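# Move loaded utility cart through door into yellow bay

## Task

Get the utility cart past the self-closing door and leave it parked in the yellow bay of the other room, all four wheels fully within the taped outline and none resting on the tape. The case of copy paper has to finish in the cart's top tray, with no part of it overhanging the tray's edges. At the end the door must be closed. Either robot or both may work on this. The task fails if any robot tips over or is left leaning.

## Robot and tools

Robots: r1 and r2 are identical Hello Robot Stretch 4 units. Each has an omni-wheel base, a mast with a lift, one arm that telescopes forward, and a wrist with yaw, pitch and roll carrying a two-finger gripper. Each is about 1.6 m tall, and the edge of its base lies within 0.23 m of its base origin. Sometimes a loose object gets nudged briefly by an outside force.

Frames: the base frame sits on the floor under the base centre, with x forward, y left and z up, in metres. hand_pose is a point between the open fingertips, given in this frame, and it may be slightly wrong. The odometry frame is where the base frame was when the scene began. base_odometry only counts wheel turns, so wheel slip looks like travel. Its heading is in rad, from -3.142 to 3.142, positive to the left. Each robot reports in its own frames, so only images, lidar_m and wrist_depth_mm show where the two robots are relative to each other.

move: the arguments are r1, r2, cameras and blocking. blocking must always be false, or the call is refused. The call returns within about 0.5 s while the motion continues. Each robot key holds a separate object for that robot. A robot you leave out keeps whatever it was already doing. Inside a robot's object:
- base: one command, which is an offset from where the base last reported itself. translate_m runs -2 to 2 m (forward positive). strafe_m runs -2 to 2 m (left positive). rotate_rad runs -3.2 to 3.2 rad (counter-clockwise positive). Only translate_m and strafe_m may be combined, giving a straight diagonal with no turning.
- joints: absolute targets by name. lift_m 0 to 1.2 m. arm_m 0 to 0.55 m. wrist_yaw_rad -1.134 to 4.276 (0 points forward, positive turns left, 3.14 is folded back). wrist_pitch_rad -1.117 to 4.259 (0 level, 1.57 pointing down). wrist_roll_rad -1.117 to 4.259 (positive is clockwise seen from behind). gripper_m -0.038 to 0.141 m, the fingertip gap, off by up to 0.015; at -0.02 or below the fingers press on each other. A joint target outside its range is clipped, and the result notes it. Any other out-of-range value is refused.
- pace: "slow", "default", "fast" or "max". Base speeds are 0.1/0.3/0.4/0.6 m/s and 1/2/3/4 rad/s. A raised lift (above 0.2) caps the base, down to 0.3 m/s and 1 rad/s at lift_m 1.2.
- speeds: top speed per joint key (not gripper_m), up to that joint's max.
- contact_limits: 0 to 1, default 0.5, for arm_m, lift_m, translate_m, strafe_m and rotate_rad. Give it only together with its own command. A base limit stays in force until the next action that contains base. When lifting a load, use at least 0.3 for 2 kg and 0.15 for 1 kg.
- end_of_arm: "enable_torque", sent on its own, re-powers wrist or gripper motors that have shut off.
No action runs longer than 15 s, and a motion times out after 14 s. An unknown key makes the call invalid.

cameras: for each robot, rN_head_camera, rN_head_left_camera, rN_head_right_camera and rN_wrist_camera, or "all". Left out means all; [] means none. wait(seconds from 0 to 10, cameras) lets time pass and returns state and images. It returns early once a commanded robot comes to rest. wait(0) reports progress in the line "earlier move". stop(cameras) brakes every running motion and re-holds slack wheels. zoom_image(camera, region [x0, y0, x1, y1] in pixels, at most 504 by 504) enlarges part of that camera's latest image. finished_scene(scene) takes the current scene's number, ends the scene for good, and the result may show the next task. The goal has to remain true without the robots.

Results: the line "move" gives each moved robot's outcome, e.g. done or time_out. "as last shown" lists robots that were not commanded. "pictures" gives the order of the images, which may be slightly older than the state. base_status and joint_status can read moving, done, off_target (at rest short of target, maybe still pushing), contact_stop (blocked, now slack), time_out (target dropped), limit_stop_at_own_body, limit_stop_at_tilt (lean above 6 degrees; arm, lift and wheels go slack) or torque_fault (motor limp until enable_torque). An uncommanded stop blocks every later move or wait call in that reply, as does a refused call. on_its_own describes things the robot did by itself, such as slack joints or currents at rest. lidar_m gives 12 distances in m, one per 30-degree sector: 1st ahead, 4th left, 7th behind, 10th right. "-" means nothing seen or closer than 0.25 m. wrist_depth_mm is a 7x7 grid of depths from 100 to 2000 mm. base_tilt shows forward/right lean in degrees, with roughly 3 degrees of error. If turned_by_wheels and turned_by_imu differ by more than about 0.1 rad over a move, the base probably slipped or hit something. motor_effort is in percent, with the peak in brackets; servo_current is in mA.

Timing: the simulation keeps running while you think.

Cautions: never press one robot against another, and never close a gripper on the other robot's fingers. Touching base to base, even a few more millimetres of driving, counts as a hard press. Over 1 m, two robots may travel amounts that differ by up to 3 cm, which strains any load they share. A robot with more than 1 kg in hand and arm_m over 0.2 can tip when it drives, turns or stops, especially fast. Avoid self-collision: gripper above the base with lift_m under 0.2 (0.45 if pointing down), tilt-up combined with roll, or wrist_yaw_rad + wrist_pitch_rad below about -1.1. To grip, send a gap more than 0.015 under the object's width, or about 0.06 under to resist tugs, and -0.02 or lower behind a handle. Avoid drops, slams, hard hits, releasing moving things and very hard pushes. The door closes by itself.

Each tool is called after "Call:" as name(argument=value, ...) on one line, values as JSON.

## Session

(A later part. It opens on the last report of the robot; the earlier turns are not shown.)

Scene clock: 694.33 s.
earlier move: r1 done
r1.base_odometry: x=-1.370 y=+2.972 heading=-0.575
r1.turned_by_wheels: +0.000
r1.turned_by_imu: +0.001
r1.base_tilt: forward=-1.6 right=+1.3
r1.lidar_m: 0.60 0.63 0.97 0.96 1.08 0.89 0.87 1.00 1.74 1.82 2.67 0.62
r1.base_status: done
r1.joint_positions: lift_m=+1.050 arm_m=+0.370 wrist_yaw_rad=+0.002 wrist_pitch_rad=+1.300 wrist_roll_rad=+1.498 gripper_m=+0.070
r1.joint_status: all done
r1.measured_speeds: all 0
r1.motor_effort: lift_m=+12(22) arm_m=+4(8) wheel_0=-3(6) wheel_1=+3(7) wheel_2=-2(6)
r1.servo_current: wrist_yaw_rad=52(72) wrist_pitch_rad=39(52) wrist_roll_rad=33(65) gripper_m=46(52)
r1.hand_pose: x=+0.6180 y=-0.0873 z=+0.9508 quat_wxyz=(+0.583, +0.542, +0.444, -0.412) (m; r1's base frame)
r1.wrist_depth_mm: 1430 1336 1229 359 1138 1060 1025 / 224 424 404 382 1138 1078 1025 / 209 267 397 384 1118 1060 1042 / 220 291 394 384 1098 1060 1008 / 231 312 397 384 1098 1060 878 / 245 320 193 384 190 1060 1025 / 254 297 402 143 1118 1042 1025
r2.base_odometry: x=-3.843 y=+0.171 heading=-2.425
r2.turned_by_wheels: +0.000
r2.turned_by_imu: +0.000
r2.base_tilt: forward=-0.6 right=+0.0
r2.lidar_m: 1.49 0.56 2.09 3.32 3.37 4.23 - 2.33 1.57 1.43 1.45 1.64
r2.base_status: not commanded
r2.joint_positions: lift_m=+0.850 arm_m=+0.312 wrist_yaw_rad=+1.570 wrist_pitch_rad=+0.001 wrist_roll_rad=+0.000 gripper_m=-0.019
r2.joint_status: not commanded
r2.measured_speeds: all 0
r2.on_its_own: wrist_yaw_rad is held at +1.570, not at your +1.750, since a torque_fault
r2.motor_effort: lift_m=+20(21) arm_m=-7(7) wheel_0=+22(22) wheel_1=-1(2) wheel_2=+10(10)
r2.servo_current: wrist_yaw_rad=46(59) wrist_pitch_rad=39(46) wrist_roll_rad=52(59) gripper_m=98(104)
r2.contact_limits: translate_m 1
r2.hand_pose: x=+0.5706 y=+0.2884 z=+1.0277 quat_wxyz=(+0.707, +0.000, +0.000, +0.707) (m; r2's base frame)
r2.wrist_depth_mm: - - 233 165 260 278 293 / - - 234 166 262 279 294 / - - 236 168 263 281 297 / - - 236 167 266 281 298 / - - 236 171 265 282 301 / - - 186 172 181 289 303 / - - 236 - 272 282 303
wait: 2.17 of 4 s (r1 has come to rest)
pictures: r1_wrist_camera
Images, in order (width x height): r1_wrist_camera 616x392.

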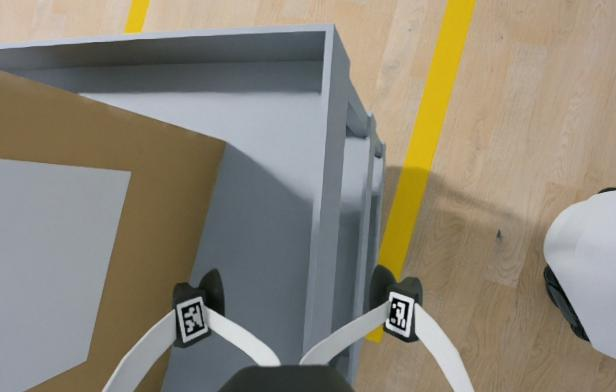

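Call:
move(r1={"joints":{"arm_m":0.38,"lift_m":0.894},"pace":"slow","contact_limits":{"lift_m":0.2}}, blocking=false, cameras=[])

Call:
wait(seconds=3, cameras=["r1_wrist_camera"])

Call:
move(r1={"joints":{"gripper_m":-0.035}}, blocking=false, cameras=[])

Call:
wait(seconds=2.5, cameras=[])

Call:
move(r1={"base":{"translate_m":0.04,"strafe_m":-0.22},"pace":"slow","contact_limits":{"translate_m":0.35}}, blocking=false, cameras=[])

Call:
wait(seconds=5, cameras=["r1_wrist_camera","r1_head_camera","r1_head_left_camera","r1_head_right_camera"])

Scene clock: 706.57 s.
move: r1 moving
r1.base_odometry: x=-1.370 y=+2.972 heading=-0.575
r1.turned_by_wheels: +0.000
r1.turned_by_imu: +0.000
r1.base_tilt: forward=-1.6 right=+1.3
r1.lidar_m: 0.60 0.63 0.96 0.97 1.09 0.89 0.85 1.04 1.74 1.83 2.64 0.62
r1.base_status: not commanded
r1.joint_positions: lift_m=+1.025 arm_m=+0.379 wrist_yaw_rad=+0.002 wrist_pitch_rad=+1.300 wrist_roll_rad=+1.498 gripper_m=+0.070
r1.joint_status: lift_m moving; arm_m moving
r1.measured_speeds: translate_m=+0.000 strafe_m=+0.000 rotate_rad=+0.000 lift_m=-0.097 arm_m=+0.015 wrist_yaw_rad=+0.000 wrist_pitch_rad=+0.000 wrist_roll_rad=+0.000
r1.motor_effort: lift_m=+12(13) arm_m=+5(8) wheel_0=-3(4) wheel_1=+3(4) wheel_2=-3(3)
r1.servo_current: wrist_yaw_rad=39(59) wrist_pitch_rad=46(46) wrist_roll_rad=46(59) gripper_m=46(46)
r1.contact_limits: lift_m 0.2
r1.hand_pose: x=+0.6272 y=-0.0873 z=+0.9255 quat_wxyz=(+0.583, +0.542, +0.444, -0.412) (m; r1's base frame)
r1.wrist_depth_mm: 399 375 362 327 1098 1042 1008 / 206 404 382 359 1078 1060 1008 / 201 264 375 359 1098 1042 1008 / 211 274 375 364 1078 1060 991 / 221 298 377 359 1098 1060 891 / 236 306 197 362 190 1025 991 / 244 279 377 143 1098 1025 1008
r2: as last shown
r2.base_tilt: forward=-0.7 right=+0.0
r2.lidar_m: 1.49 0.57 2.11 3.30 3.37 4.24 - 2.32 1.57 1.43 1.49 1.62
r2.on_its_own: wrist_yaw_rad is held at +1.570, not at your +1.750, since a torque_fault
r2.motor_effort: lift_m=+21(21) arm_m=-7(7) wheel_0=+22(22) wheel_1=-1(1) wheel_2=+9(10)
r2.servo_current: wrist_yaw_rad=52(52) wrist_pitch_rad=33(46) wrist_roll_rad=46(52) gripper_m=91(98)
r2.contact_limits: translate_m 1
r2.wrist_depth_mm: - - 233 165 259 279 293 / - - 234 167 262 279 294 / - - 235 168 264 281 297 / - - 236 167 264 282 298 / - - 236 170 266 282 298 / - - 186 172 180 287 303 / - - 237 - 272 282 303
pictures: none
No camera images: "cameras" was empty.

Scene clock: 708.13 s.
earlier move: r1 done
r1.base_odometry: x=-1.370 y=+2.972 heading=-0.575
r1.turned_by_wheels: +0.000
r1.turned_by_imu: +0.000
r1.base_tilt: forward=-1.6 right=+1.3
r1.lidar_m: 0.59 0.66 0.96 0.96 1.07 0.90 0.87 1.02 1.74 1.83 2.65 0.63
r1.base_status: not commanded
r1.joint_positions: lift_m=+0.895 arm_m=+0.380 wrist_yaw_rad=+0.002 wrist_pitch_rad=+1.300 wrist_roll_rad=+1.498 gripper_m=+0.070
r1.joint_status: all done
r1.measured_speeds: all 0
r1.motor_effort: lift_m=+8(14) arm_m=+5(8) wheel_0=-2(4) wheel_1=+3(4) wheel_2=-2(3)
r1.servo_current: wrist_yaw_rad=59(65) wrist_pitch_rad=46(52) wrist_roll_rad=59(72) gripper_m=39(52)
r1.contact_limits: lift_m 0.2
r1.hand_pose: x=+0.6280 y=-0.0873 z=+0.7952 quat_wxyz=(+0.583, +0.542, +0.444, -0.412) (m; r1's base frame)
r1.wrist_depth_mm: 283 259 241 198 976 931 891 / 272 259 242 206 960 931 878 / 199 250 239 195 960 931 904 / 208 253 240 182 960 917 878 / 217 255 240 202 960 917 878 / 228 255 196 208 190 917 891 / 239 249 237 151 976 904 878
r2.base_odometry: x=-3.843 y=+0.171 heading=-2.425
r2.turned_by_wheels: +0.000
r2.turned_by_imu: +0.000
r2.base_tilt: forward=-0.6 right=+0.0
r2.lidar_m: 1.49 0.56 2.06 3.32 3.38 4.25 - 2.32 1.58 1.43 1.47 1.62
r2.base_status: not commanded
r2.joint_positions: lift_m=+0.850 arm_m=+0.312 wrist_yaw_rad=+1.570 wrist_pitch_rad=+0.001 wrist_roll_rad=+0.000 gripper_m=-0.019
r2.joint_status: not commanded
r2.measured_speeds: all 0
r2.on_its_own: wrist_yaw_rad is held at +1.570, not at your +1.750, since a torque_fault
r2.motor_effort: lift_m=+21(21) arm_m=-7(7) wheel_0=+22(22) wheel_1=-1(1) wheel_2=+10(10)
r2.servo_current: wrist_yaw_rad=46(59) wrist_pitch_rad=39(46) wrist_roll_rad=46(59) gripper_m=91(98)
r2.contact_limits: translate_m 1
r2.hand_pose: x=+0.5706 y=+0.2884 z=+1.0277 quat_wxyz=(+0.707, +0.000, +0.000, +0.707) (m; r2's base frame)
r2.wrist_depth_mm: - - 234 165 262 278 293 / - - 235 167 262 279 293 / - - 235 168 264 281 296 / - - 236 167 265 282 300 / - - 237 171 266 283 298 / - - 186 172 181 287 304 / - - 236 - 272 283 301
wait: 1.57 of 3 s (r1 has come to rest)
pictures: r1_wrist_camera
Images, in order (width x height): r1_wrist_camera 616x392.

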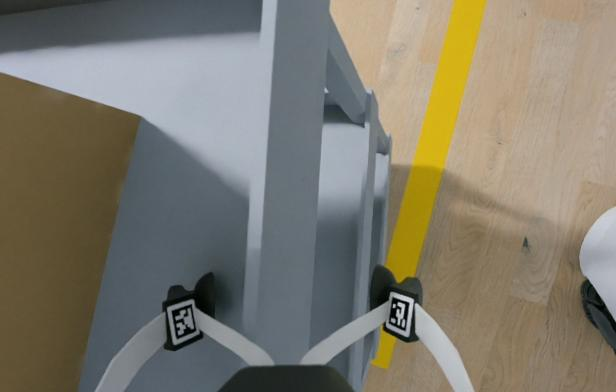

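Scene clock: 708.63 s.
move: r1 moving
r1.base_odometry: x=-1.370 y=+2.972 heading=-0.575
r1.turned_by_wheels: +0.000
r1.turned_by_imu: +0.000
r1.base_tilt: forward=-1.6 right=+1.3
r1.lidar_m: 0.58 0.65 0.97 0.96 1.07 0.91 0.84 1.02 1.75 1.81 2.67 0.62
r1.base_status: not commanded
r1.joint_positions: lift_m=+0.895 arm_m=+0.380 wrist_yaw_rad=+0.002 wrist_pitch_rad=+1.297 wrist_roll_rad=+1.498 gripper_m=+0.051
r1.joint_status: gripper_m moving
r1.measured_speeds: translate_m=+0.000 strafe_m=+0.000 rotate_rad=+0.000 lift_m=+0.000 arm_m=+0.000 wrist_yaw_rad=+0.000 wrist_pitch_rad=-0.014 wrist_roll_rad=+0.000
r1.motor_effort: lift_m=+8(8) arm_m=+5(5) wheel_0=-2(2) wheel_1=+3(4) wheel_2=-2(2)
r1.servo_current: wrist_yaw_rad=46(52) wrist_pitch_rad=39(52) wrist_roll_rad=59(65) gripper_m=104(104)
r1.contact_limits: lift_m 0.2
r1.hand_pose: x=+0.6289 y=-0.0873 z=+0.7954 quat_wxyz=(+0.584, +0.542, +0.443, -0.411) (m; r1's base frame)
r1.wrist_depth_mm: 286 263 244 178 960 931 891 / 189 259 243 200 991 931 878 / 195 248 243 174 960 917 891 / 203 253 242 179 976 917 878 / 213 256 241 187 960 931 878 / 226 257 211 177 189 917 866 / 239 166 240 163 960 904 866
r2: as last shown
r2.base_tilt: forward=-0.7 right=+0.1
r2.lidar_m: 1.49 0.56 2.09 3.30 3.36 4.26 - 2.32 1.53 1.45 1.46 1.63
r2.on_its_own: wrist_yaw_rad is held at +1.570, not at your +1.750, since a torque_fault
r2.motor_effort: lift_m=+21(21) arm_m=-7(7) wheel_0=+22(22) wheel_1=-1(2) wheel_2=+10(10)
r2.servo_current: wrist_yaw_rad=46(52) wrist_pitch_rad=39(46) wrist_roll_rad=39(52) gripper_m=91(98)
r2.contact_limits: translate_m 1
r2.wrist_depth_mm: - - 233 165 262 279 293 / - - 234 167 262 279 294 / - - 236 168 263 281 297 / - - 236 167 264 281 300 / - - 236 171 266 283 300 / - - 186 172 180 287 301 / - - 237 - 272 283 303
pictures: none
No camera images: "cameras" was empty.

Scene clock: 709.87 s.
earlier move: r1 done
r1.base_odometry: x=-1.370 y=+2.972 heading=-0.575
r1.turned_by_wheels: +0.000
r1.turned_by_imu: +0.000
r1.base_tilt: forward=-1.6 right=+1.3
r1.lidar_m: 0.58 0.66 0.97 0.94 1.08 0.89 0.87 1.01 1.75 1.81 2.65 0.63
r1.base_status: not commanded
r1.joint_positions: lift_m=+0.895 arm_m=+0.380 wrist_yaw_rad=+0.002 wrist_pitch_rad=+1.297 wrist_roll_rad=+1.498 gripper_m=-0.034
r1.joint_status: all done
r1.measured_speeds: all 0
r1.motor_effort: lift_m=+10(10) arm_m=+1(5) wheel_0=-2(2) wheel_1=+3(4) wheel_2=-1(2)
r1.servo_current: wrist_yaw_rad=59(59) wrist_pitch_rad=46(52) wrist_roll_rad=65(65) gripper_m=72(189)
r1.contact_limits: lift_m 0.2
r1.hand_pose: x=+0.6291 y=-0.0873 z=+0.7953 quat_wxyz=(+0.584, +0.542, +0.443, -0.411) (m; r1's base frame)
r1.wrist_depth_mm: 278 256 239 190 991 931 891 / 272 256 239 213 976 931 891 / 199 249 238 194 976 931 891 / 208 250 237 197 960 931 878 / 217 252 239 185 946 917 878 / 227 257 183 188 182 917 891 / 237 157 236 181 176 904 878
r2.base_odometry: x=-3.843 y=+0.171 heading=-2.425
r2.turned_by_wheels: +0.000
r2.turned_by_imu: +0.000
r2.base_tilt: forward=-0.6 right=+0.0
r2.lidar_m: 1.49 0.55 2.09 3.32 3.35 4.26 - 2.31 1.58 1.43 1.45 1.61
r2.base_status: not commanded
r2.joint_positions: lift_m=+0.850 arm_m=+0.312 wrist_yaw_rad=+1.570 wrist_pitch_rad=+0.001 wrist_roll_rad=+0.000 gripper_m=-0.019
r2.joint_status: not commanded
r2.measured_speeds: all 0
r2.on_its_own: wrist_yaw_rad is held at +1.570, not at your +1.750, since a torque_fault
r2.motor_effort: lift_m=+21(21) arm_m=-7(7) wheel_0=+22(22) wheel_1=-1(2) wheel_2=+9(10)
r2.servo_current: wrist_yaw_rad=52(59) wrist_pitch_rad=39(46) wrist_roll_rad=59(59) gripper_m=91(104)
r2.contact_limits: translate_m 1
r2.hand_pose: x=+0.5706 y=+0.2884 z=+1.0277 quat_wxyz=(+0.707, +0.000, +0.000, +0.707) (m; r2's base frame)
r2.wrist_depth_mm: - - 233 165 260 279 293 / - - 234 167 262 278 294 / - - 235 167 264 278 296 / - - 236 167 264 282 300 / - - 237 170 266 282 300 / - - 185 172 181 287 303 / - - 237 - 273 283 301
wait: 1.23 of 2.5 s (r1 has come to rest)
pictures: none
No camera images: "cameras" was empty.

Scene clock: 710.37 s.
move: r1 moving
r1.base_odometry: x=-1.375 y=+2.960 heading=-0.574
r1.turned_by_wheels: +0.001
r1.turned_by_imu: +0.001
r1.base_tilt: forward=-1.6 right=+1.3
r1.lidar_m: 0.58 0.62 0.96 0.96 1.10 0.89 0.87 1.03 1.76 1.80 2.67 0.61
r1.base_status: translate_m moving; strafe_m moving
r1.joint_positions: lift_m=+0.895 arm_m=+0.380 wrist_yaw_rad=+0.002 wrist_pitch_rad=+1.299 wrist_roll_rad=+1.498 gripper_m=-0.034
r1.joint_status: not commanded
r1.measured_speeds: translate_m=+0.009 strafe_m=-0.051 rotate_rad=+0.006 lift_m=+0.000 arm_m=+0.000 wrist_yaw_rad=+0.000 wrist_pitch_rad=+0.006 wrist_roll_rad=+0.000
r1.motor_effort: lift_m=+10(10) arm_m=+1(1) wheel_0=+12(12) wheel_1=-2(5) wheel_2=+0(4)
r1.servo_current: wrist_yaw_rad=52(65) wrist_pitch_rad=39(52) wrist_roll_rad=52(59) gripper_m=72(72)
r1.contact_limits: lift_m 0.2; translate_m 0.35
r1.hand_pose: x=+0.6283 y=-0.0873 z=+0.7951 quat_wxyz=(+0.583, +0.542, +0.443, -0.412) (m; r1's base frame)
r1.wrist_depth_mm: 273 254 236 168 976 917 866 / 264 254 237 193 960 931 878 / 194 244 236 181 960 931 891 / 204 248 237 188 960 917 878 / 214 251 237 177 960 904 866 / 227 253 187 186 181 917 866 / 236 157 234 182 960 134 878
r2: as last shown
r2.lidar_m: 1.49 0.56 2.09 3.31 3.34 4.25 - 2.31 1.56 1.43 1.47 1.61
r2.on_its_own: wrist_yaw_rad is held at +1.570, not at your +1.750, since a torque_fault
r2.motor_effort: lift_m=+20(21) arm_m=-7(7) wheel_0=+22(22) wheel_1=-1(1) wheel_2=+10(10)
r2.servo_current: wrist_yaw_rad=59(59) wrist_pitch_rad=39(39) wrist_roll_rad=39(59) gripper_m=91(98)
r2.contact_limits: translate_m 1
r2.wrist_depth_mm: - - 233 165 262 278 293 / - - 233 167 262 279 294 / - - 236 168 263 279 297 / - - 236 167 264 282 300 / - - 236 170 266 283 300 / - - 186 172 180 287 303 / - - 237 - 272 283 301
pictures: none
No camera images: "cameras" was empty.

Scene clock: 713.33 s.
earlier move: r1 done
r1.base_odometry: x=-1.456 y=+2.766 heading=-0.575
r1.turned_by_wheels: -0.001
r1.turned_by_imu: +0.000
r1.base_tilt: forward=-1.6 right=+1.3
r1.lidar_m: 0.53 0.54 1.16 1.16 1.19 0.97 0.92 1.12 1.60 1.61 1.80 0.66
r1.base_status: done
r1.joint_positions: lift_m=+0.895 arm_m=+0.380 wrist_yaw_rad=+0.002 wrist_pitch_rad=+1.304 wrist_roll_rad=+1.498 gripper_m=-0.034
r1.joint_status: not commanded
r1.measured_speeds: all 0
r1.motor_effort: lift_m=+10(10) arm_m=+4(4) wheel_0=+7(18) wheel_1=+0(5) wheel_2=-3(6)
r1.servo_current: wrist_yaw_rad=26(72) wrist_pitch_rad=39(52) wrist_roll_rad=46(65) gripper_m=59(72)
r1.contact_limits: lift_m 0.2; translate_m 0.35
r1.hand_pose: x=+0.6269 y=-0.0873 z=+0.7947 quat_wxyz=(+0.582, +0.541, +0.445, -0.413) (m; r1's base frame)
r1.wrist_depth_mm: 1281 178 205 1042 991 931 891 / 203 206 198 1025 991 917 891 / 248 252 200 375 991 931 891 / 271 252 191 216 976 931 891 / 259 248 237 206 976 931 878 / 203 247 235 195 179 917 866 / 201 226 232 163 488 142 891
r2.base_odometry: x=-3.843 y=+0.171 heading=-2.425
r2.turned_by_wheels: +0.000
r2.turned_by_imu: +0.000
r2.base_tilt: forward=-0.6 right=+0.0
r2.lidar_m: 1.48 0.54 2.07 3.30 3.37 4.25 - 2.29 1.57 1.44 1.46 1.61
r2.base_status: not commanded
r2.joint_positions: lift_m=+0.850 arm_m=+0.312 wrist_yaw_rad=+1.570 wrist_pitch_rad=+0.001 wrist_roll_rad=+0.000 gripper_m=-0.019
r2.joint_status: not commanded
r2.measured_speeds: all 0
r2.on_its_own: wrist_yaw_rad is held at +1.570, not at your +1.750, since a torque_fault
r2.motor_effort: lift_m=+21(21) arm_m=-7(7) wheel_0=+22(22) wheel_1=-1(2) wheel_2=+9(10)
r2.servo_current: wrist_yaw_rad=46(59) wrist_pitch_rad=39(46) wrist_roll_rad=46(59) gripper_m=98(104)
r2.contact_limits: translate_m 1
r2.hand_pose: x=+0.5706 y=+0.2884 z=+1.0277 quat_wxyz=(+0.707, +0.000, +0.000, +0.707) (m; r2's base frame)
r2.wrist_depth_mm: - - 232 165 262 277 291 / - - 234 167 262 279 296 / - - 235 167 264 279 297 / - - 236 167 264 283 297 / - - 238 171 265 282 300 / - - 186 172 180 287 303 / - - 237 - 273 283 301
wait: 2.97 of 5 s (r1 has come to rest)
pictures: r1_head_camera, r1_head_left_camera, r1_head_right_camera, r1_wrist_camera
Images, in order (width x height): r1_head_camera 420x560, r1_head_left_camera 420x672, r1_head_right_camera 420x672, r1_wrist_camera 616x392.

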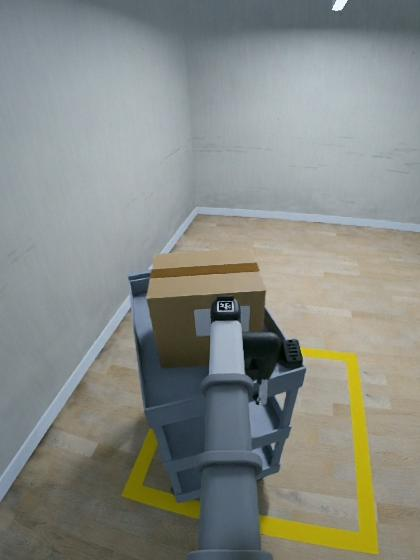

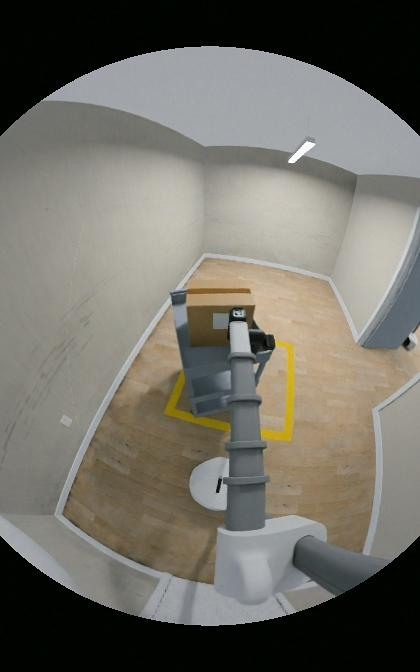

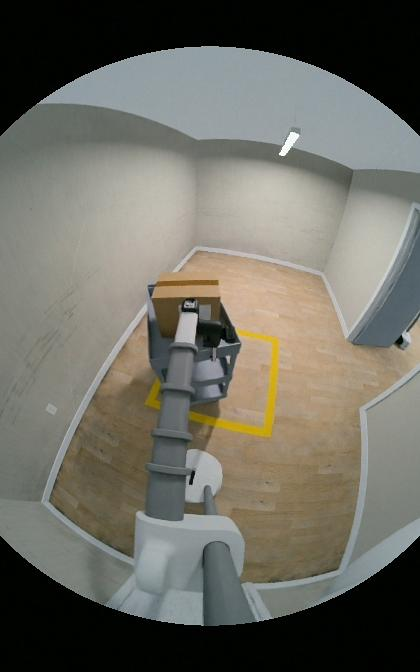

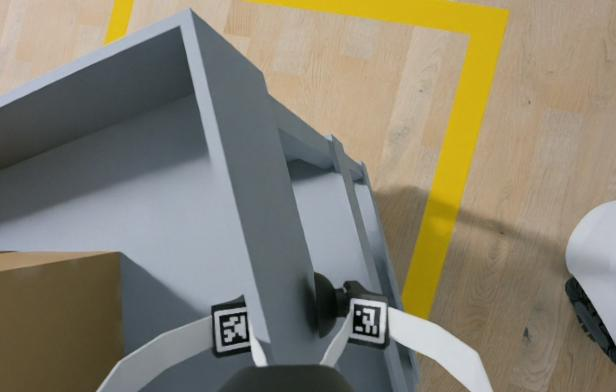

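Call:
move(r1={"base":{"translate_m":0.1,"strafe_m":-0.2},"joints":{"wrist_roll_rad":1.0},"speeds":{"wrist_roll_rad":0.25},"pace":"slow","contact_limits":{"translate_m":0.4}}, blocking=false, cameras=[])

Call:
wait(seconds=5, cameras=["r1_wrist_camera","r1_head_camera","r1_head_left_camera"])

Scene clock: 728.80 s.
move: r1 moving
r1.base_odometry: x=-1.458 y=+2.753 heading=-0.575
r1.turned_by_wheels: +0.000
r1.turned_by_imu: +0.000
r1.base_tilt: forward=-1.7 right=+1.3
r1.lidar_m: 0.53 0.52 1.16 1.18 1.18 0.93 0.93 1.15 1.61 1.59 1.78 0.64
r1.base_status: translate_m moving; strafe_m moving
r1.joint_positions: lift_m=+0.895 arm_m=+0.380 wrist_yaw_rad=+0.001 wrist_pitch_rad=+1.305 wrist_roll_rad=+1.393 gripper_m=-0.034
r1.joint_status: wrist_roll_rad moving
r1.measured_speeds: translate_m=+0.022 strafe_m=-0.044 rotate_rad=-0.003 lift_m=+0.000 arm_m=+0.000 wrist_yaw_rad=-0.002 wrist_pitch_rad=+0.000 wrist_roll_rad=-0.249
r1.motor_effort: lift_m=+10(10) arm_m=+4(4) wheel_0=+12(15) wheel_1=-2(4) wheel_2=-4(5)
r1.servo_current: wrist_yaw_rad=39(59) wrist_pitch_rad=46(46) wrist_roll_rad=33(59) gripper_m=59(72)
r1.contact_limits: lift_m 0.2; translate_m 0.4
r1.hand_pose: x=+0.6267 y=-0.0873 z=+0.7946 quat_wxyz=(+0.610, +0.509, +0.466, -0.389) (m; r1's base frame)
r1.wrist_depth_mm: 1281 185 180 1060 991 931 904 / 208 214 202 1042 1008 931 904 / 267 254 240 334 1008 946 904 / 271 252 238 207 960 931 891 / 212 248 236 193 976 904 904 / 204 245 195 195 180 917 891 / 203 154 229 166 180 140 878
r2: as last shown
r2.base_tilt: forward=-0.7 right=+0.1
r2.lidar_m: 1.50 0.57 2.08 3.30 3.36 4.25 - 2.30 1.55 1.43 1.48 1.61
r2.on_its_own: wrist_yaw_rad is held at +1.570, not at your +1.750, since a torque_fault
r2.motor_effort: lift_m=+21(21) arm_m=-6(7) wheel_0=+22(22) wheel_1=-1(1) wheel_2=+9(10)
r2.servo_current: wrist_yaw_rad=46(59) wrist_pitch_rad=46(46) wrist_roll_rad=52(52) gripper_m=98(98)
r2.contact_limits: translate_m 1
r2.wrist_depth_mm: - - 233 165 260 277 293 / - - 234 167 262 282 294 / - - 235 167 265 279 298 / - - 236 167 264 282 298 / - - 236 171 267 282 301 / - - 186 172 181 289 301 / - - 238 - 272 285 301
pictures: none
No camera images: "cameras" was empty.

Scene clock: 731.80 s.
earlier move: r1 done
r1.base_odometry: x=-1.481 y=+2.544 heading=-0.575
r1.turned_by_wheels: +0.000
r1.turned_by_imu: -0.001
r1.base_tilt: forward=-1.6 right=+1.3
r1.lidar_m: 0.43 0.42 1.35 1.34 1.34 1.09 1.11 1.29 1.44 1.44 2.25 2.70
r1.base_status: done
r1.joint_positions: lift_m=+0.895 arm_m=+0.380 wrist_yaw_rad=+0.000 wrist_pitch_rad=+1.305 wrist_roll_rad=+1.001 gripper_m=-0.034
r1.joint_status: all done
r1.measured_speeds: all 0
r1.motor_effort: lift_m=+10(10) arm_m=+4(4) wheel_0=+5(15) wheel_1=-2(6) wheel_2=-3(8)
r1.servo_current: wrist_yaw_rad=52(65) wrist_pitch_rad=52(52) wrist_roll_rad=52(78) gripper_m=52(72)
r1.contact_limits: lift_m 0.2; translate_m 0.4
r1.hand_pose: x=+0.6267 y=-0.0874 z=+0.7947 quat_wxyz=(+0.697, +0.381, +0.533, -0.291) (m; r1's base frame)
r1.wrist_depth_mm: 1336 1229 193 1118 1042 1008 960 / 213 224 217 1078 1042 976 946 / 273 260 247 1042 1008 991 931 / 271 256 242 247 976 946 891 / 217 247 237 220 976 946 891 / 208 243 186 191 180 917 891 / 208 158 226 167 175 132 866
r2.base_odometry: x=-3.843 y=+0.171 heading=-2.425
r2.turned_by_wheels: +0.000
r2.turned_by_imu: +0.000
r2.base_tilt: forward=-0.7 right=+0.1
r2.lidar_m: 1.49 0.55 2.09 3.30 3.37 4.26 - 2.33 1.57 1.43 1.46 1.62
r2.base_status: not commanded
r2.joint_positions: lift_m=+0.850 arm_m=+0.312 wrist_yaw_rad=+1.570 wrist_pitch_rad=+0.001 wrist_roll_rad=+0.000 gripper_m=-0.019
r2.joint_status: not commanded
r2.measured_speeds: all 0
r2.on_its_own: wrist_yaw_rad is held at +1.570, not at your +1.750, since a torque_fault
r2.motor_effort: lift_m=+20(21) arm_m=-7(7) wheel_0=+22(22) wheel_1=-1(1) wheel_2=+9(10)
r2.servo_current: wrist_yaw_rad=33(59) wrist_pitch_rad=46(46) wrist_roll_rad=39(59) gripper_m=91(98)
r2.contact_limits: translate_m 1
r2.hand_pose: x=+0.5706 y=+0.2884 z=+1.0277 quat_wxyz=(+0.707, +0.000, +0.000, +0.707) (m; r2's base frame)
r2.wrist_depth_mm: - - 233 165 262 278 291 / - - 234 167 263 279 294 / - - 234 167 263 281 298 / - - 236 167 265 282 301 / - - 237 170 266 283 301 / - - 186 172 180 287 303 / - - 237 - 272 285 301
wait: 3.00 of 5 s (r1 has come to rest)
pictures: r1_head_camera, r1_head_left_camera, r1_wrist_camera
Images, in order (width x height): r1_head_camera 420x560, r1_head_left_camera 420x672, r1_wrist_camera 616x392.

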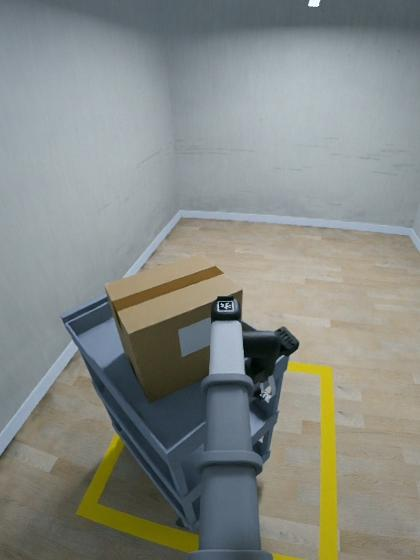

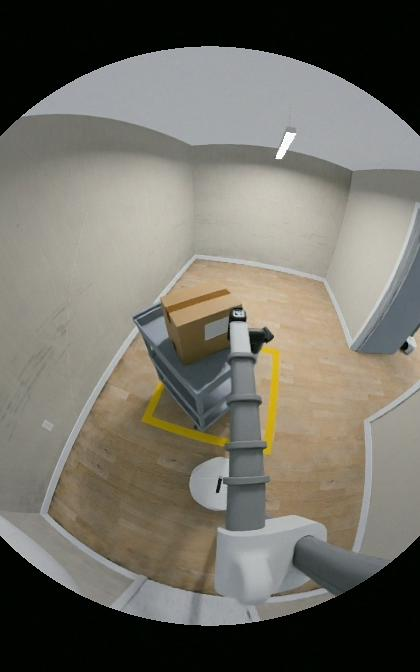

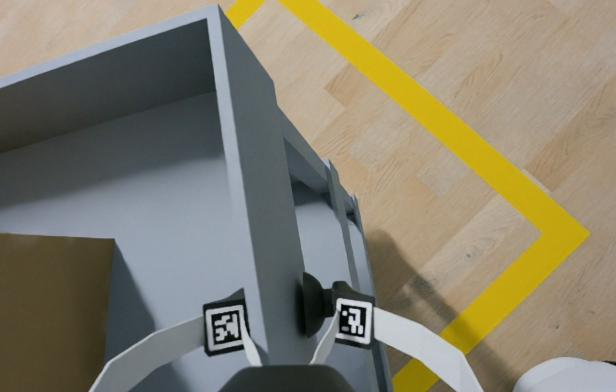

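Call:
move(r1={"base":{"translate_m":0.08,"strafe_m":-0.22},"joints":{"wrist_roll_rad":0.65},"speeds":{"wrist_roll_rad":0.2},"pace":"slow","contact_limits":{"translate_m":0.4}}, blocking=false, cameras=[])

Call:
wait(seconds=5, cameras=["r1_wrist_camera","r1_head_camera","r1_head_left_camera"])

Call:
zoom_image(camera="r1_head_left_camera", region=[80, 260, 290, 470])

Scene clock: 737.57 s.
move: r1 moving
r1.base_odometry: x=-1.484 y=+2.531 heading=-0.574
r1.turned_by_wheels: +0.001
r1.turned_by_imu: +0.000
r1.base_tilt: forward=-1.6 right=+1.3
r1.lidar_m: 0.44 0.40 1.36 1.36 1.36 1.07 1.10 1.27 1.43 1.41 2.25 2.69
r1.base_status: translate_m moving; strafe_m moving
r1.joint_positions: lift_m=+0.895 arm_m=+0.380 wrist_yaw_rad=+0.000 wrist_pitch_rad=+1.305 wrist_roll_rad=+0.915 gripper_m=-0.034
r1.joint_status: wrist_roll_rad moving
r1.measured_speeds: translate_m=+0.018 strafe_m=-0.047 rotate_rad=-0.002 lift_m=+0.000 arm_m=+0.000 wrist_yaw_rad=+0.000 wrist_pitch_rad=+0.000 wrist_roll_rad=-0.200
r1.motor_effort: lift_m=+10(10) arm_m=+4(4) wheel_0=+12(13) wheel_1=-4(6) wheel_2=-3(5)
r1.servo_current: wrist_yaw_rad=52(52) wrist_pitch_rad=52(52) wrist_roll_rad=52(85) gripper_m=59(65)
r1.contact_limits: lift_m 0.2; translate_m 0.4
r1.hand_pose: x=+0.6267 y=-0.0874 z=+0.7947 quat_wxyz=(+0.713, +0.351, +0.545, -0.268) (m; r1's base frame)
r1.wrist_depth_mm: 1308 201 190 1138 1078 1008 976 / 220 236 220 1078 1042 991 946 / 274 262 248 364 1025 976 946 / 268 254 243 246 991 960 931 / 209 247 238 226 976 931 891 / 211 242 187 189 183 917 891 / 212 159 225 178 168 891 866
r2: as last shown
r2.base_tilt: forward=-0.7 right=+0.0
r2.lidar_m: 1.50 0.56 2.11 3.30 3.38 4.25 - 2.33 1.58 1.43 1.46 1.60
r2.on_its_own: wrist_yaw_rad is held at +1.570, not at your +1.750, since a torque_fault
r2.motor_effort: lift_m=+21(21) arm_m=-7(7) wheel_0=+21(22) wheel_1=-1(1) wheel_2=+9(10)
r2.servo_current: wrist_yaw_rad=46(59) wrist_pitch_rad=39(46) wrist_roll_rad=39(59) gripper_m=91(98)
r2.contact_limits: translate_m 1
r2.wrist_depth_mm: - - 233 165 262 278 294 / - - 235 167 262 281 296 / - - 236 167 262 279 296 / - - 236 167 264 282 298 / - - 237 170 267 283 300 / - - 186 172 181 286 303 / - - 237 - 273 285 303
pictures: none
No camera images: "cameras" was empty.

Scene clock: 740.67 s.
earlier move: r1 done
r1.base_odometry: x=-1.533 y=+2.316 heading=-0.574
r1.turned_by_wheels: +0.001
r1.turned_by_imu: +0.002
r1.base_tilt: forward=-1.6 right=+1.3
r1.lidar_m: 0.32 0.37 0.84 1.54 1.48 1.24 1.24 1.42 1.24 1.24 2.03 2.38
r1.base_status: done
r1.joint_positions: lift_m=+0.895 arm_m=+0.380 wrist_yaw_rad=+0.002 wrist_pitch_rad=+1.296 wrist_roll_rad=+0.651 gripper_m=-0.034
r1.joint_status: all done
r1.measured_speeds: all 0
r1.motor_effort: lift_m=+12(12) arm_m=-4(4) wheel_0=+10(17) wheel_1=+0(6) wheel_2=+4(9)
r1.servo_current: wrist_yaw_rad=39(65) wrist_pitch_rad=52(52) wrist_roll_rad=33(85) gripper_m=65(65)
r1.contact_limits: lift_m 0.2; translate_m 0.4
r1.hand_pose: x=+0.6294 y=-0.0872 z=+0.7952 quat_wxyz=(+0.756, +0.254, +0.572, -0.192) (m; r1's base frame)
r1.wrist_depth_mm: 1336 1308 1182 1160 1138 1078 1042 / 220 227 224 1118 1098 1042 991 / 267 265 247 1078 1060 1008 976 / 270 257 224 530 1008 991 960 / 217 248 238 247 1008 931 917 / 214 241 179 195 931 917 891 / 213 156 221 178 170 - 866
r2.base_odometry: x=-3.843 y=+0.171 heading=-2.425
r2.turned_by_wheels: +0.000
r2.turned_by_imu: +0.000
r2.base_tilt: forward=-0.7 right=+0.0
r2.lidar_m: 1.50 0.56 2.09 3.31 3.37 4.24 - 2.32 1.56 1.44 1.46 1.62
r2.base_status: not commanded
r2.joint_positions: lift_m=+0.850 arm_m=+0.312 wrist_yaw_rad=+1.570 wrist_pitch_rad=+0.001 wrist_roll_rad=+0.000 gripper_m=-0.019
r2.joint_status: not commanded
r2.measured_speeds: all 0
r2.on_its_own: wrist_yaw_rad is held at +1.570, not at your +1.750, since a torque_fault
r2.motor_effort: lift_m=+21(21) arm_m=-7(7) wheel_0=+22(22) wheel_1=-1(1) wheel_2=+9(10)
r2.servo_current: wrist_yaw_rad=46(65) wrist_pitch_rad=33(46) wrist_roll_rad=52(65) gripper_m=91(104)
r2.contact_limits: translate_m 1
r2.hand_pose: x=+0.5706 y=+0.2884 z=+1.0277 quat_wxyz=(+0.707, +0.000, +0.000, +0.707) (m; r2's base frame)
r2.wrist_depth_mm: - - 233 165 260 279 293 / - - 235 167 260 278 294 / - - 236 168 262 279 298 / - - 236 167 265 282 298 / - - 237 170 266 283 300 / - - 186 172 180 287 301 / - - 236 - 273 283 301
wait: 3.10 of 5 s (r1 has come to rest)
pictures: r1_head_camera, r1_head_left_camera, r1_wrist_camera
Images, in order (width x height): r1_head_camera 420x560, r1_head_left_camera 420x672, r1_wrist_camera 616x392.

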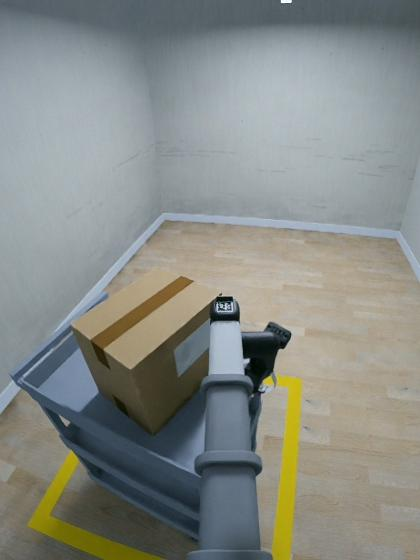

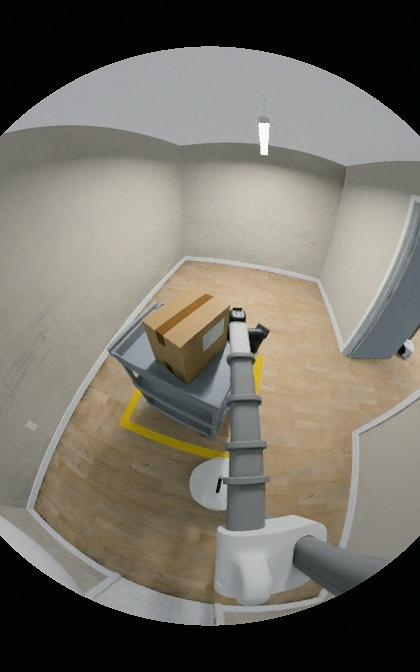

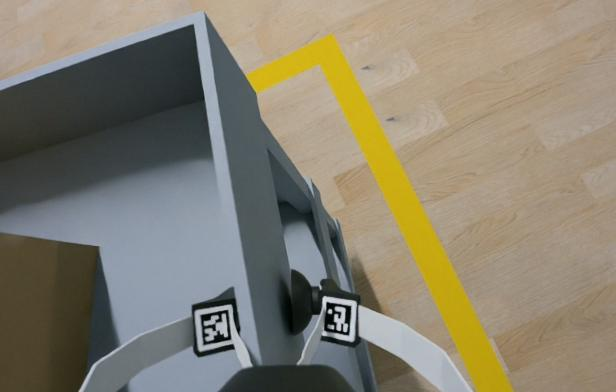

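Scaled by 2.400 from the camera's 420x672 image, which has a finer 600x960 frame.

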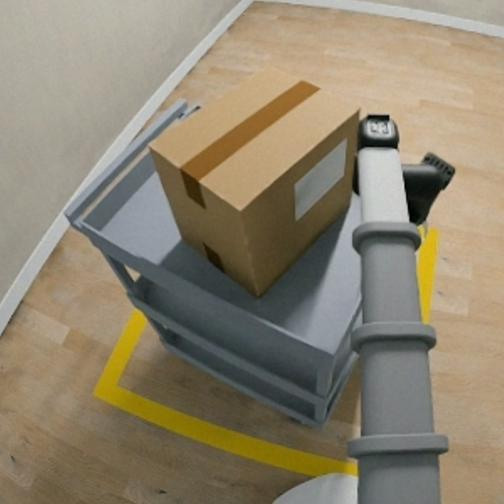

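Call:
move(r1={"base":{"strafe_m":-0.12},"joints":{"wrist_roll_rad":0.4,"arm_m":0.48},"speeds":{"wrist_roll_rad":0.2,"arm_m":0.08},"pace":"slow","contact_limits":{"strafe_m":0.4,"arm_m":0.6}}, blocking=false, cameras=[])

Call:
wait(seconds=5, cameras=["r1_wrist_camera","r1_head_camera","r1_head_left_camera"])

Call:
zoom_image(camera="r1_head_left_camera", region=[80, 260, 290, 470])

Scene clock: 748.90 s.
move: r1 moving
r1.base_odometry: x=-1.541 y=+2.304 heading=-0.572
r1.turned_by_wheels: +0.001
r1.turned_by_imu: +0.001
r1.base_tilt: forward=-1.6 right=+1.2
r1.lidar_m: 0.34 0.41 0.83 1.55 1.50 1.23 1.24 1.46 1.23 1.20 2.02 2.34
r1.base_status: strafe_m moving
r1.joint_positions: lift_m=+0.895 arm_m=+0.412 wrist_yaw_rad=+0.002 wrist_pitch_rad=+1.303 wrist_roll_rad=+0.564 gripper_m=-0.034
r1.joint_status: arm_m moving; wrist_roll_rad moving
r1.measured_speeds: translate_m=-0.001 strafe_m=-0.057 rotate_rad=+0.000 lift_m=+0.000 arm_m=+0.080 wrist_yaw_rad=+0.000 wrist_pitch_rad=+0.014 wrist_roll_rad=-0.199
r1.motor_effort: lift_m=+12(12) arm_m=+6(9) wheel_0=+16(17) wheel_1=-2(3) wheel_2=+3(5)
r1.servo_current: wrist_yaw_rad=52(65) wrist_pitch_rad=39(46) wrist_roll_rad=33(78) gripper_m=59(72)
r1.contact_limits: arm_m 0.6; lift_m 0.2; strafe_m 0.4
r1.hand_pose: x=+0.6593 y=-0.0872 z=+0.7946 quat_wxyz=(+0.764, +0.221, +0.583, -0.168) (m; r1's base frame)
r1.wrist_depth_mm: 1281 1255 1205 1160 1118 1078 1042 / 213 213 219 1118 1098 1025 1042 / 259 257 249 1060 1042 1008 991 / 259 252 242 500 1025 991 960 / 229 242 236 480 991 946 917 / 209 236 204 186 179 931 904 / 208 157 219 169 173 891 878
r2: as last shown
r2.base_tilt: forward=-0.7 right=-0.1
r2.lidar_m: 1.50 0.54 2.09 3.30 3.37 4.26 - 2.31 1.55 1.43 1.48 1.61
r2.on_its_own: wrist_yaw_rad is held at +1.570, not at your +1.750, since a torque_fault
r2.servo_current: wrist_yaw_rad=39(59) wrist_pitch_rad=39(46) wrist_roll_rad=46(52) gripper_m=98(98)
r2.contact_limits: translate_m 1
r2.wrist_depth_mm: - - 233 165 262 278 293 / - - 234 167 262 281 293 / - - 236 167 263 279 297 / - - 236 167 264 282 298 / - - 236 170 265 282 298 / - - 186 173 180 287 301 / - - 236 - 273 285 303
pictures: none
No camera images: "cameras" was empty.

Scene clock: 750.73 s.
earlier move: r1 done
r1.base_odometry: x=-1.598 y=+2.215 heading=-0.573
r1.turned_by_wheels: -0.001
r1.turned_by_imu: -0.001
r1.base_tilt: forward=-1.6 right=+1.3
r1.lidar_m: 0.39 0.43 0.61 1.65 1.50 1.24 1.24 1.33 1.13 1.12 1.95 2.18
r1.base_status: done
r1.joint_positions: lift_m=+0.895 arm_m=+0.480 wrist_yaw_rad=+0.002 wrist_pitch_rad=+1.300 wrist_roll_rad=+0.400 gripper_m=-0.034
r1.joint_status: all done
r1.measured_speeds: all 0
r1.motor_effort: lift_m=+12(12) arm_m=+4(9) wheel_0=+8(17) wheel_1=+1(3) wheel_2=+0(5)
r1.servo_current: wrist_yaw_rad=59(72) wrist_pitch_rad=46(52) wrist_roll_rad=65(78) gripper_m=65(72)
r1.contact_limits: arm_m 0.6; lift_m 0.2; strafe_m 0.4
r1.hand_pose: x=+0.7282 y=-0.0872 z=+0.7949 quat_wxyz=(+0.780, +0.158, +0.593, -0.120) (m; r1's base frame)
r1.wrist_depth_mm: 1281 1229 1229 1182 1160 1118 1138 / 1255 210 234 1160 1118 1060 1060 / 231 256 252 1118 1060 1025 1025 / 257 252 243 1042 1025 1008 991 / 246 241 235 991 976 976 960 / 207 233 192 186 178 931 917 / 201 156 217 151 177 931 878
r2.base_odometry: x=-3.843 y=+0.171 heading=-2.425
r2.turned_by_wheels: +0.000
r2.turned_by_imu: +0.000
r2.base_tilt: forward=-0.7 right=+0.0
r2.lidar_m: 1.51 0.52 2.08 3.31 3.39 4.21 - 2.32 1.59 1.44 1.47 1.61
r2.base_status: not commanded
r2.joint_positions: lift_m=+0.850 arm_m=+0.312 wrist_yaw_rad=+1.570 wrist_pitch_rad=+0.001 wrist_roll_rad=+0.000 gripper_m=-0.019
r2.joint_status: not commanded
r2.measured_speeds: all 0
r2.on_its_own: wrist_yaw_rad is held at +1.570, not at your +1.750, since a torque_fault
r2.motor_effort: lift_m=+21(21) arm_m=-6(7) wheel_0=+22(22) wheel_1=-1(1) wheel_2=+10(10)
r2.servo_current: wrist_yaw_rad=46(59) wrist_pitch_rad=33(46) wrist_roll_rad=39(52) gripper_m=98(104)
r2.contact_limits: translate_m 1
r2.hand_pose: x=+0.5706 y=+0.2884 z=+1.0277 quat_wxyz=(+0.707, +0.000, +0.000, +0.707) (m; r2's base frame)
r2.wrist_depth_mm: - - 233 165 262 278 293 / - - 234 167 262 278 294 / - - 235 168 264 278 297 / - - 236 167 263 282 298 / - - 237 170 266 282 298 / - - 186 172 180 286 303 / - - 236 - 272 283 301
wait: 1.83 of 5 s (r1 has come to rest)
pictures: r1_head_camera, r1_head_left_camera, r1_wrist_camera
Images, in order (width x height): r1_head_camera 420x560, r1_head_left_camera 420x672, r1_wrist_camera 616x392.

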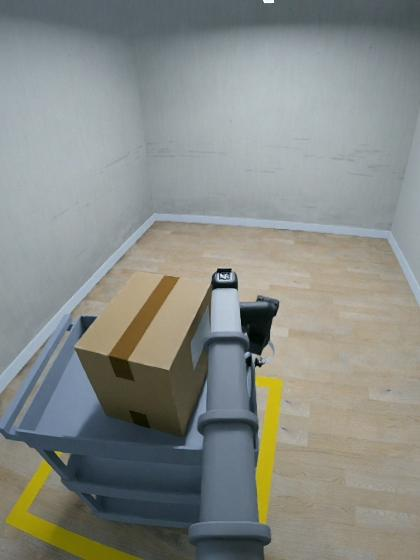

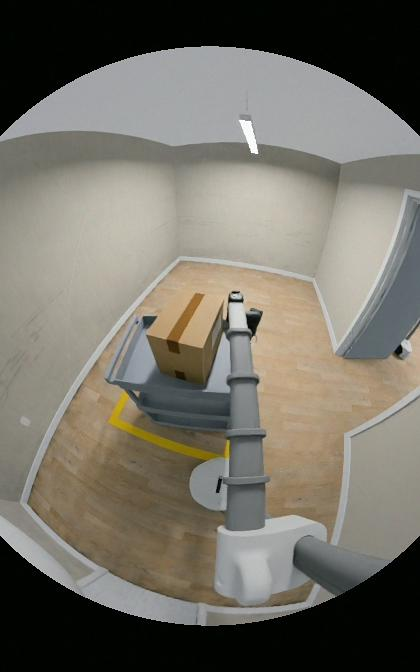

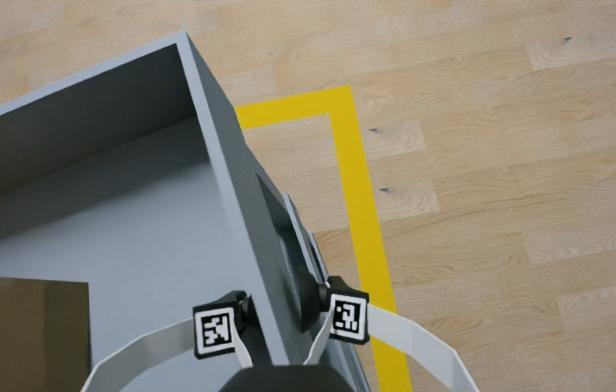

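Scaled by 2.400 from the camera's 420x672 image, which has a finer 600x960 frame.

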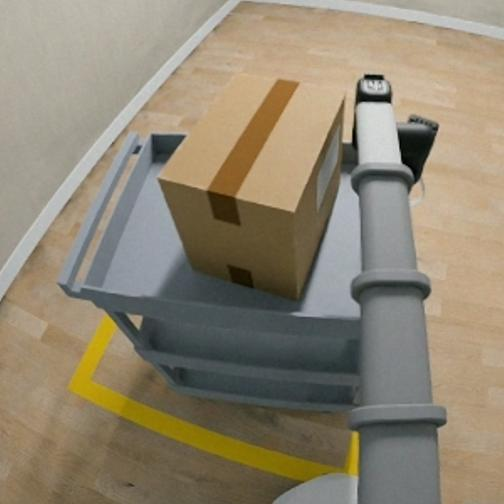

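Call:
move(r1={"base":{"strafe_m":0.1},"joints":{"arm_m":0.52},"speeds":{"arm_m":0.05},"pace":"slow","contact_limits":{"strafe_m":0.4,"arm_m":0.6}}, blocking=false, cameras=[])

Call:
wait(seconds=4, cameras=["r1_wrist_camera","r1_head_left_camera"])

Call:
zoom_image(camera="r1_head_left_camera", region=[80, 260, 290, 470])

Scene clock: 761.30 s.
move: r1 moving
r1.base_odometry: x=-1.591 y=+2.227 heading=-0.573
r1.turned_by_wheels: +0.000
r1.turned_by_imu: +0.000
r1.base_tilt: forward=-1.6 right=+1.3
r1.lidar_m: 0.37 0.43 0.62 1.61 1.52 1.26 1.24 1.36 1.13 1.11 1.95 2.18
r1.base_status: strafe_m moving
r1.joint_positions: lift_m=+0.895 arm_m=+0.502 wrist_yaw_rad=+0.001 wrist_pitch_rad=+1.305 wrist_roll_rad=+0.400 gripper_m=-0.034
r1.joint_status: arm_m moving
r1.measured_speeds: translate_m=+0.000 strafe_m=+0.055 rotate_rad=-0.004 lift_m=+0.000 arm_m=+0.050 wrist_yaw_rad=-0.013 wrist_pitch_rad=+0.025 wrist_roll_rad=+0.000
r1.motor_effort: lift_m=+12(12) arm_m=+8(11) wheel_0=-4(7) wheel_1=+7(10) wheel_2=-2(2)
r1.servo_current: wrist_yaw_rad=59(59) wrist_pitch_rad=46(46) wrist_roll_rad=59(59) gripper_m=59(65)
r1.contact_limits: arm_m 0.6; lift_m 0.2; strafe_m 0.4
r1.hand_pose: x=+0.7484 y=-0.0873 z=+0.7945 quat_wxyz=(+0.779, +0.158, +0.595, -0.120) (m; r1's base frame)
r1.wrist_depth_mm: 1281 1229 1182 1182 1138 1118 1118 / 1229 200 232 1098 1098 1060 1060 / 213 243 246 1078 1060 1042 1025 / 251 247 239 1060 1042 991 991 / 244 238 233 976 991 976 960 / 217 230 225 195 179 946 931 / 190 159 216 157 179 904 904
r2: as last shown
r2.base_tilt: forward=-0.6 right=+0.0
r2.lidar_m: 1.48 0.55 2.08 3.30 3.36 4.25 - 2.31 1.55 1.43 1.46 1.63
r2.on_its_own: wrist_yaw_rad is held at +1.570, not at your +1.750, since a torque_fault
r2.motor_effort: lift_m=+21(21) arm_m=-7(7) wheel_0=+22(22) wheel_1=-1(1) wheel_2=+10(10)
r2.servo_current: wrist_yaw_rad=46(52) wrist_pitch_rad=39(46) wrist_roll_rad=52(59) gripper_m=98(98)
r2.contact_limits: translate_m 1
r2.wrist_depth_mm: - - 233 165 262 278 293 / - - 235 167 263 279 294 / - - 235 167 264 281 298 / - - 236 167 265 282 298 / - - 236 170 266 283 300 / - - 186 172 180 287 303 / - - 236 - 272 283 301
pictures: none
No camera images: "cameras" was empty.

Scene clock: 762.60 s.
earlier move: r1 contact_stop
r1.base_odometry: x=-1.552 y=+2.285 heading=-0.597
r1.turned_by_wheels: -0.024
r1.turned_by_imu: -0.025
r1.base_tilt: forward=-1.6 right=+1.3
r1.lidar_m: 0.43 0.45 0.60 1.55 1.52 1.25 1.22 1.43 1.20 1.20 2.01 2.20
r1.base_status: strafe_m contact_stop (by the wheels' count: +0.084 of +0.100)
r1.joint_positions: lift_m=+0.895 arm_m=+0.520 wrist_yaw_rad=-0.001 wrist_pitch_rad=+1.298 wrist_roll_rad=+0.400 gripper_m=-0.034
r1.joint_status: all done
r1.measured_speeds: all 0
r1.on_its_own: the wheels are slack since a contact_stop
r1.motor_effort: lift_m=+12(12) arm_m=-4(11) wheel_0=+0(24) wheel_1=+0(10) wheel_2=+0(13)
r1.servo_current: wrist_yaw_rad=52(72) wrist_pitch_rad=46(59) wrist_roll_rad=46(65) gripper_m=59(65)
r1.contact_limits: arm_m 0.6; lift_m 0.2; strafe_m 0.4
r1.hand_pose: x=+0.7686 y=-0.0875 z=+0.7950 quat_wxyz=(+0.781, +0.158, +0.592, -0.120) (m; r1's base frame)
r1.wrist_depth_mm: 1336 1255 1255 1182 1160 1118 1098 / 1229 207 1160 1118 1098 1098 1042 / 211 246 254 1098 1078 1060 1025 / 255 252 244 1078 1042 1008 991 / 246 242 236 991 991 976 960 / 220 235 196 187 177 946 917 / 193 154 219 157 788 891 891
r2.base_odometry: x=-3.843 y=+0.171 heading=-2.425
r2.turned_by_wheels: +0.000
r2.turned_by_imu: +0.000
r2.base_tilt: forward=-0.6 right=+0.0
r2.lidar_m: 1.50 0.55 2.08 3.30 3.35 4.25 - 2.31 1.55 1.45 1.47 1.64
r2.base_status: not commanded
r2.joint_positions: lift_m=+0.850 arm_m=+0.312 wrist_yaw_rad=+1.570 wrist_pitch_rad=+0.001 wrist_roll_rad=+0.000 gripper_m=-0.019
r2.joint_status: not commanded
r2.measured_speeds: all 0
r2.on_its_own: wrist_yaw_rad is held at +1.570, not at your +1.750, since a torque_fault
r2.motor_effort: lift_m=+21(21) arm_m=-7(7) wheel_0=+22(22) wheel_1=-1(1) wheel_2=+9(10)
r2.servo_current: wrist_yaw_rad=46(59) wrist_pitch_rad=33(46) wrist_roll_rad=39(59) gripper_m=91(98)
r2.contact_limits: translate_m 1
r2.hand_pose: x=+0.5706 y=+0.2884 z=+1.0277 quat_wxyz=(+0.707, +0.000, +0.000, +0.707) (m; r2's base frame)
r2.wrist_depth_mm: - - 232 165 260 277 291 / - - 235 167 262 281 293 / - - 235 168 263 281 297 / - - 236 167 265 282 298 / - - 236 170 265 283 300 / - - 186 172 181 286 303 / - - 237 - 272 283 303
wait: 1.30 of 4 s (r1 has come to rest)
pictures: r1_head_left_camera, r1_wrist_camera
Images, in order (width x height): r1_head_left_camera 420x672, r1_wrist_camera 616x392.

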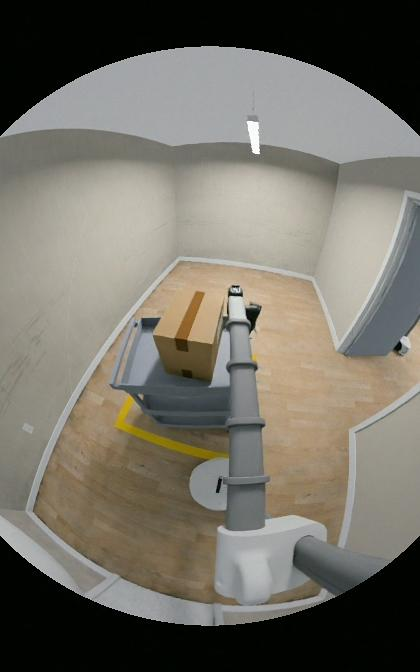

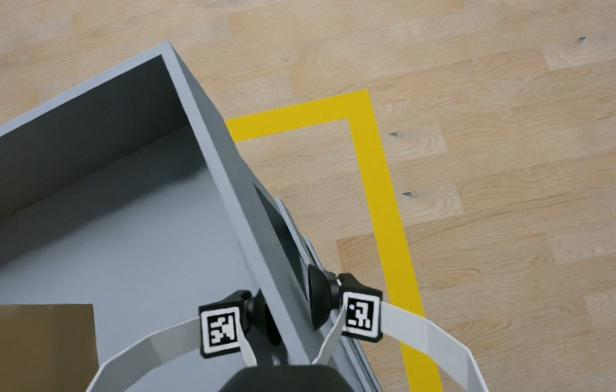

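Scaled by 2.400 from the camera's 420x672 image, which has a finer 600x960 frame.

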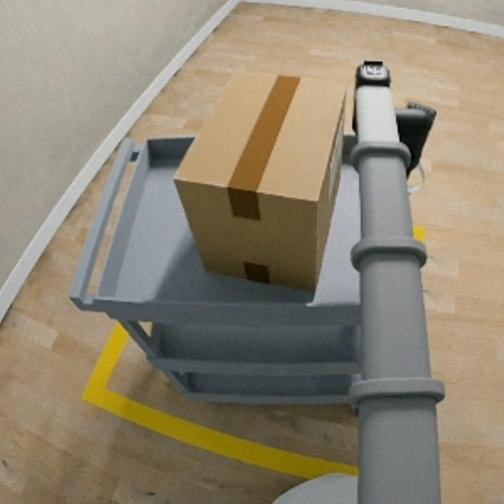

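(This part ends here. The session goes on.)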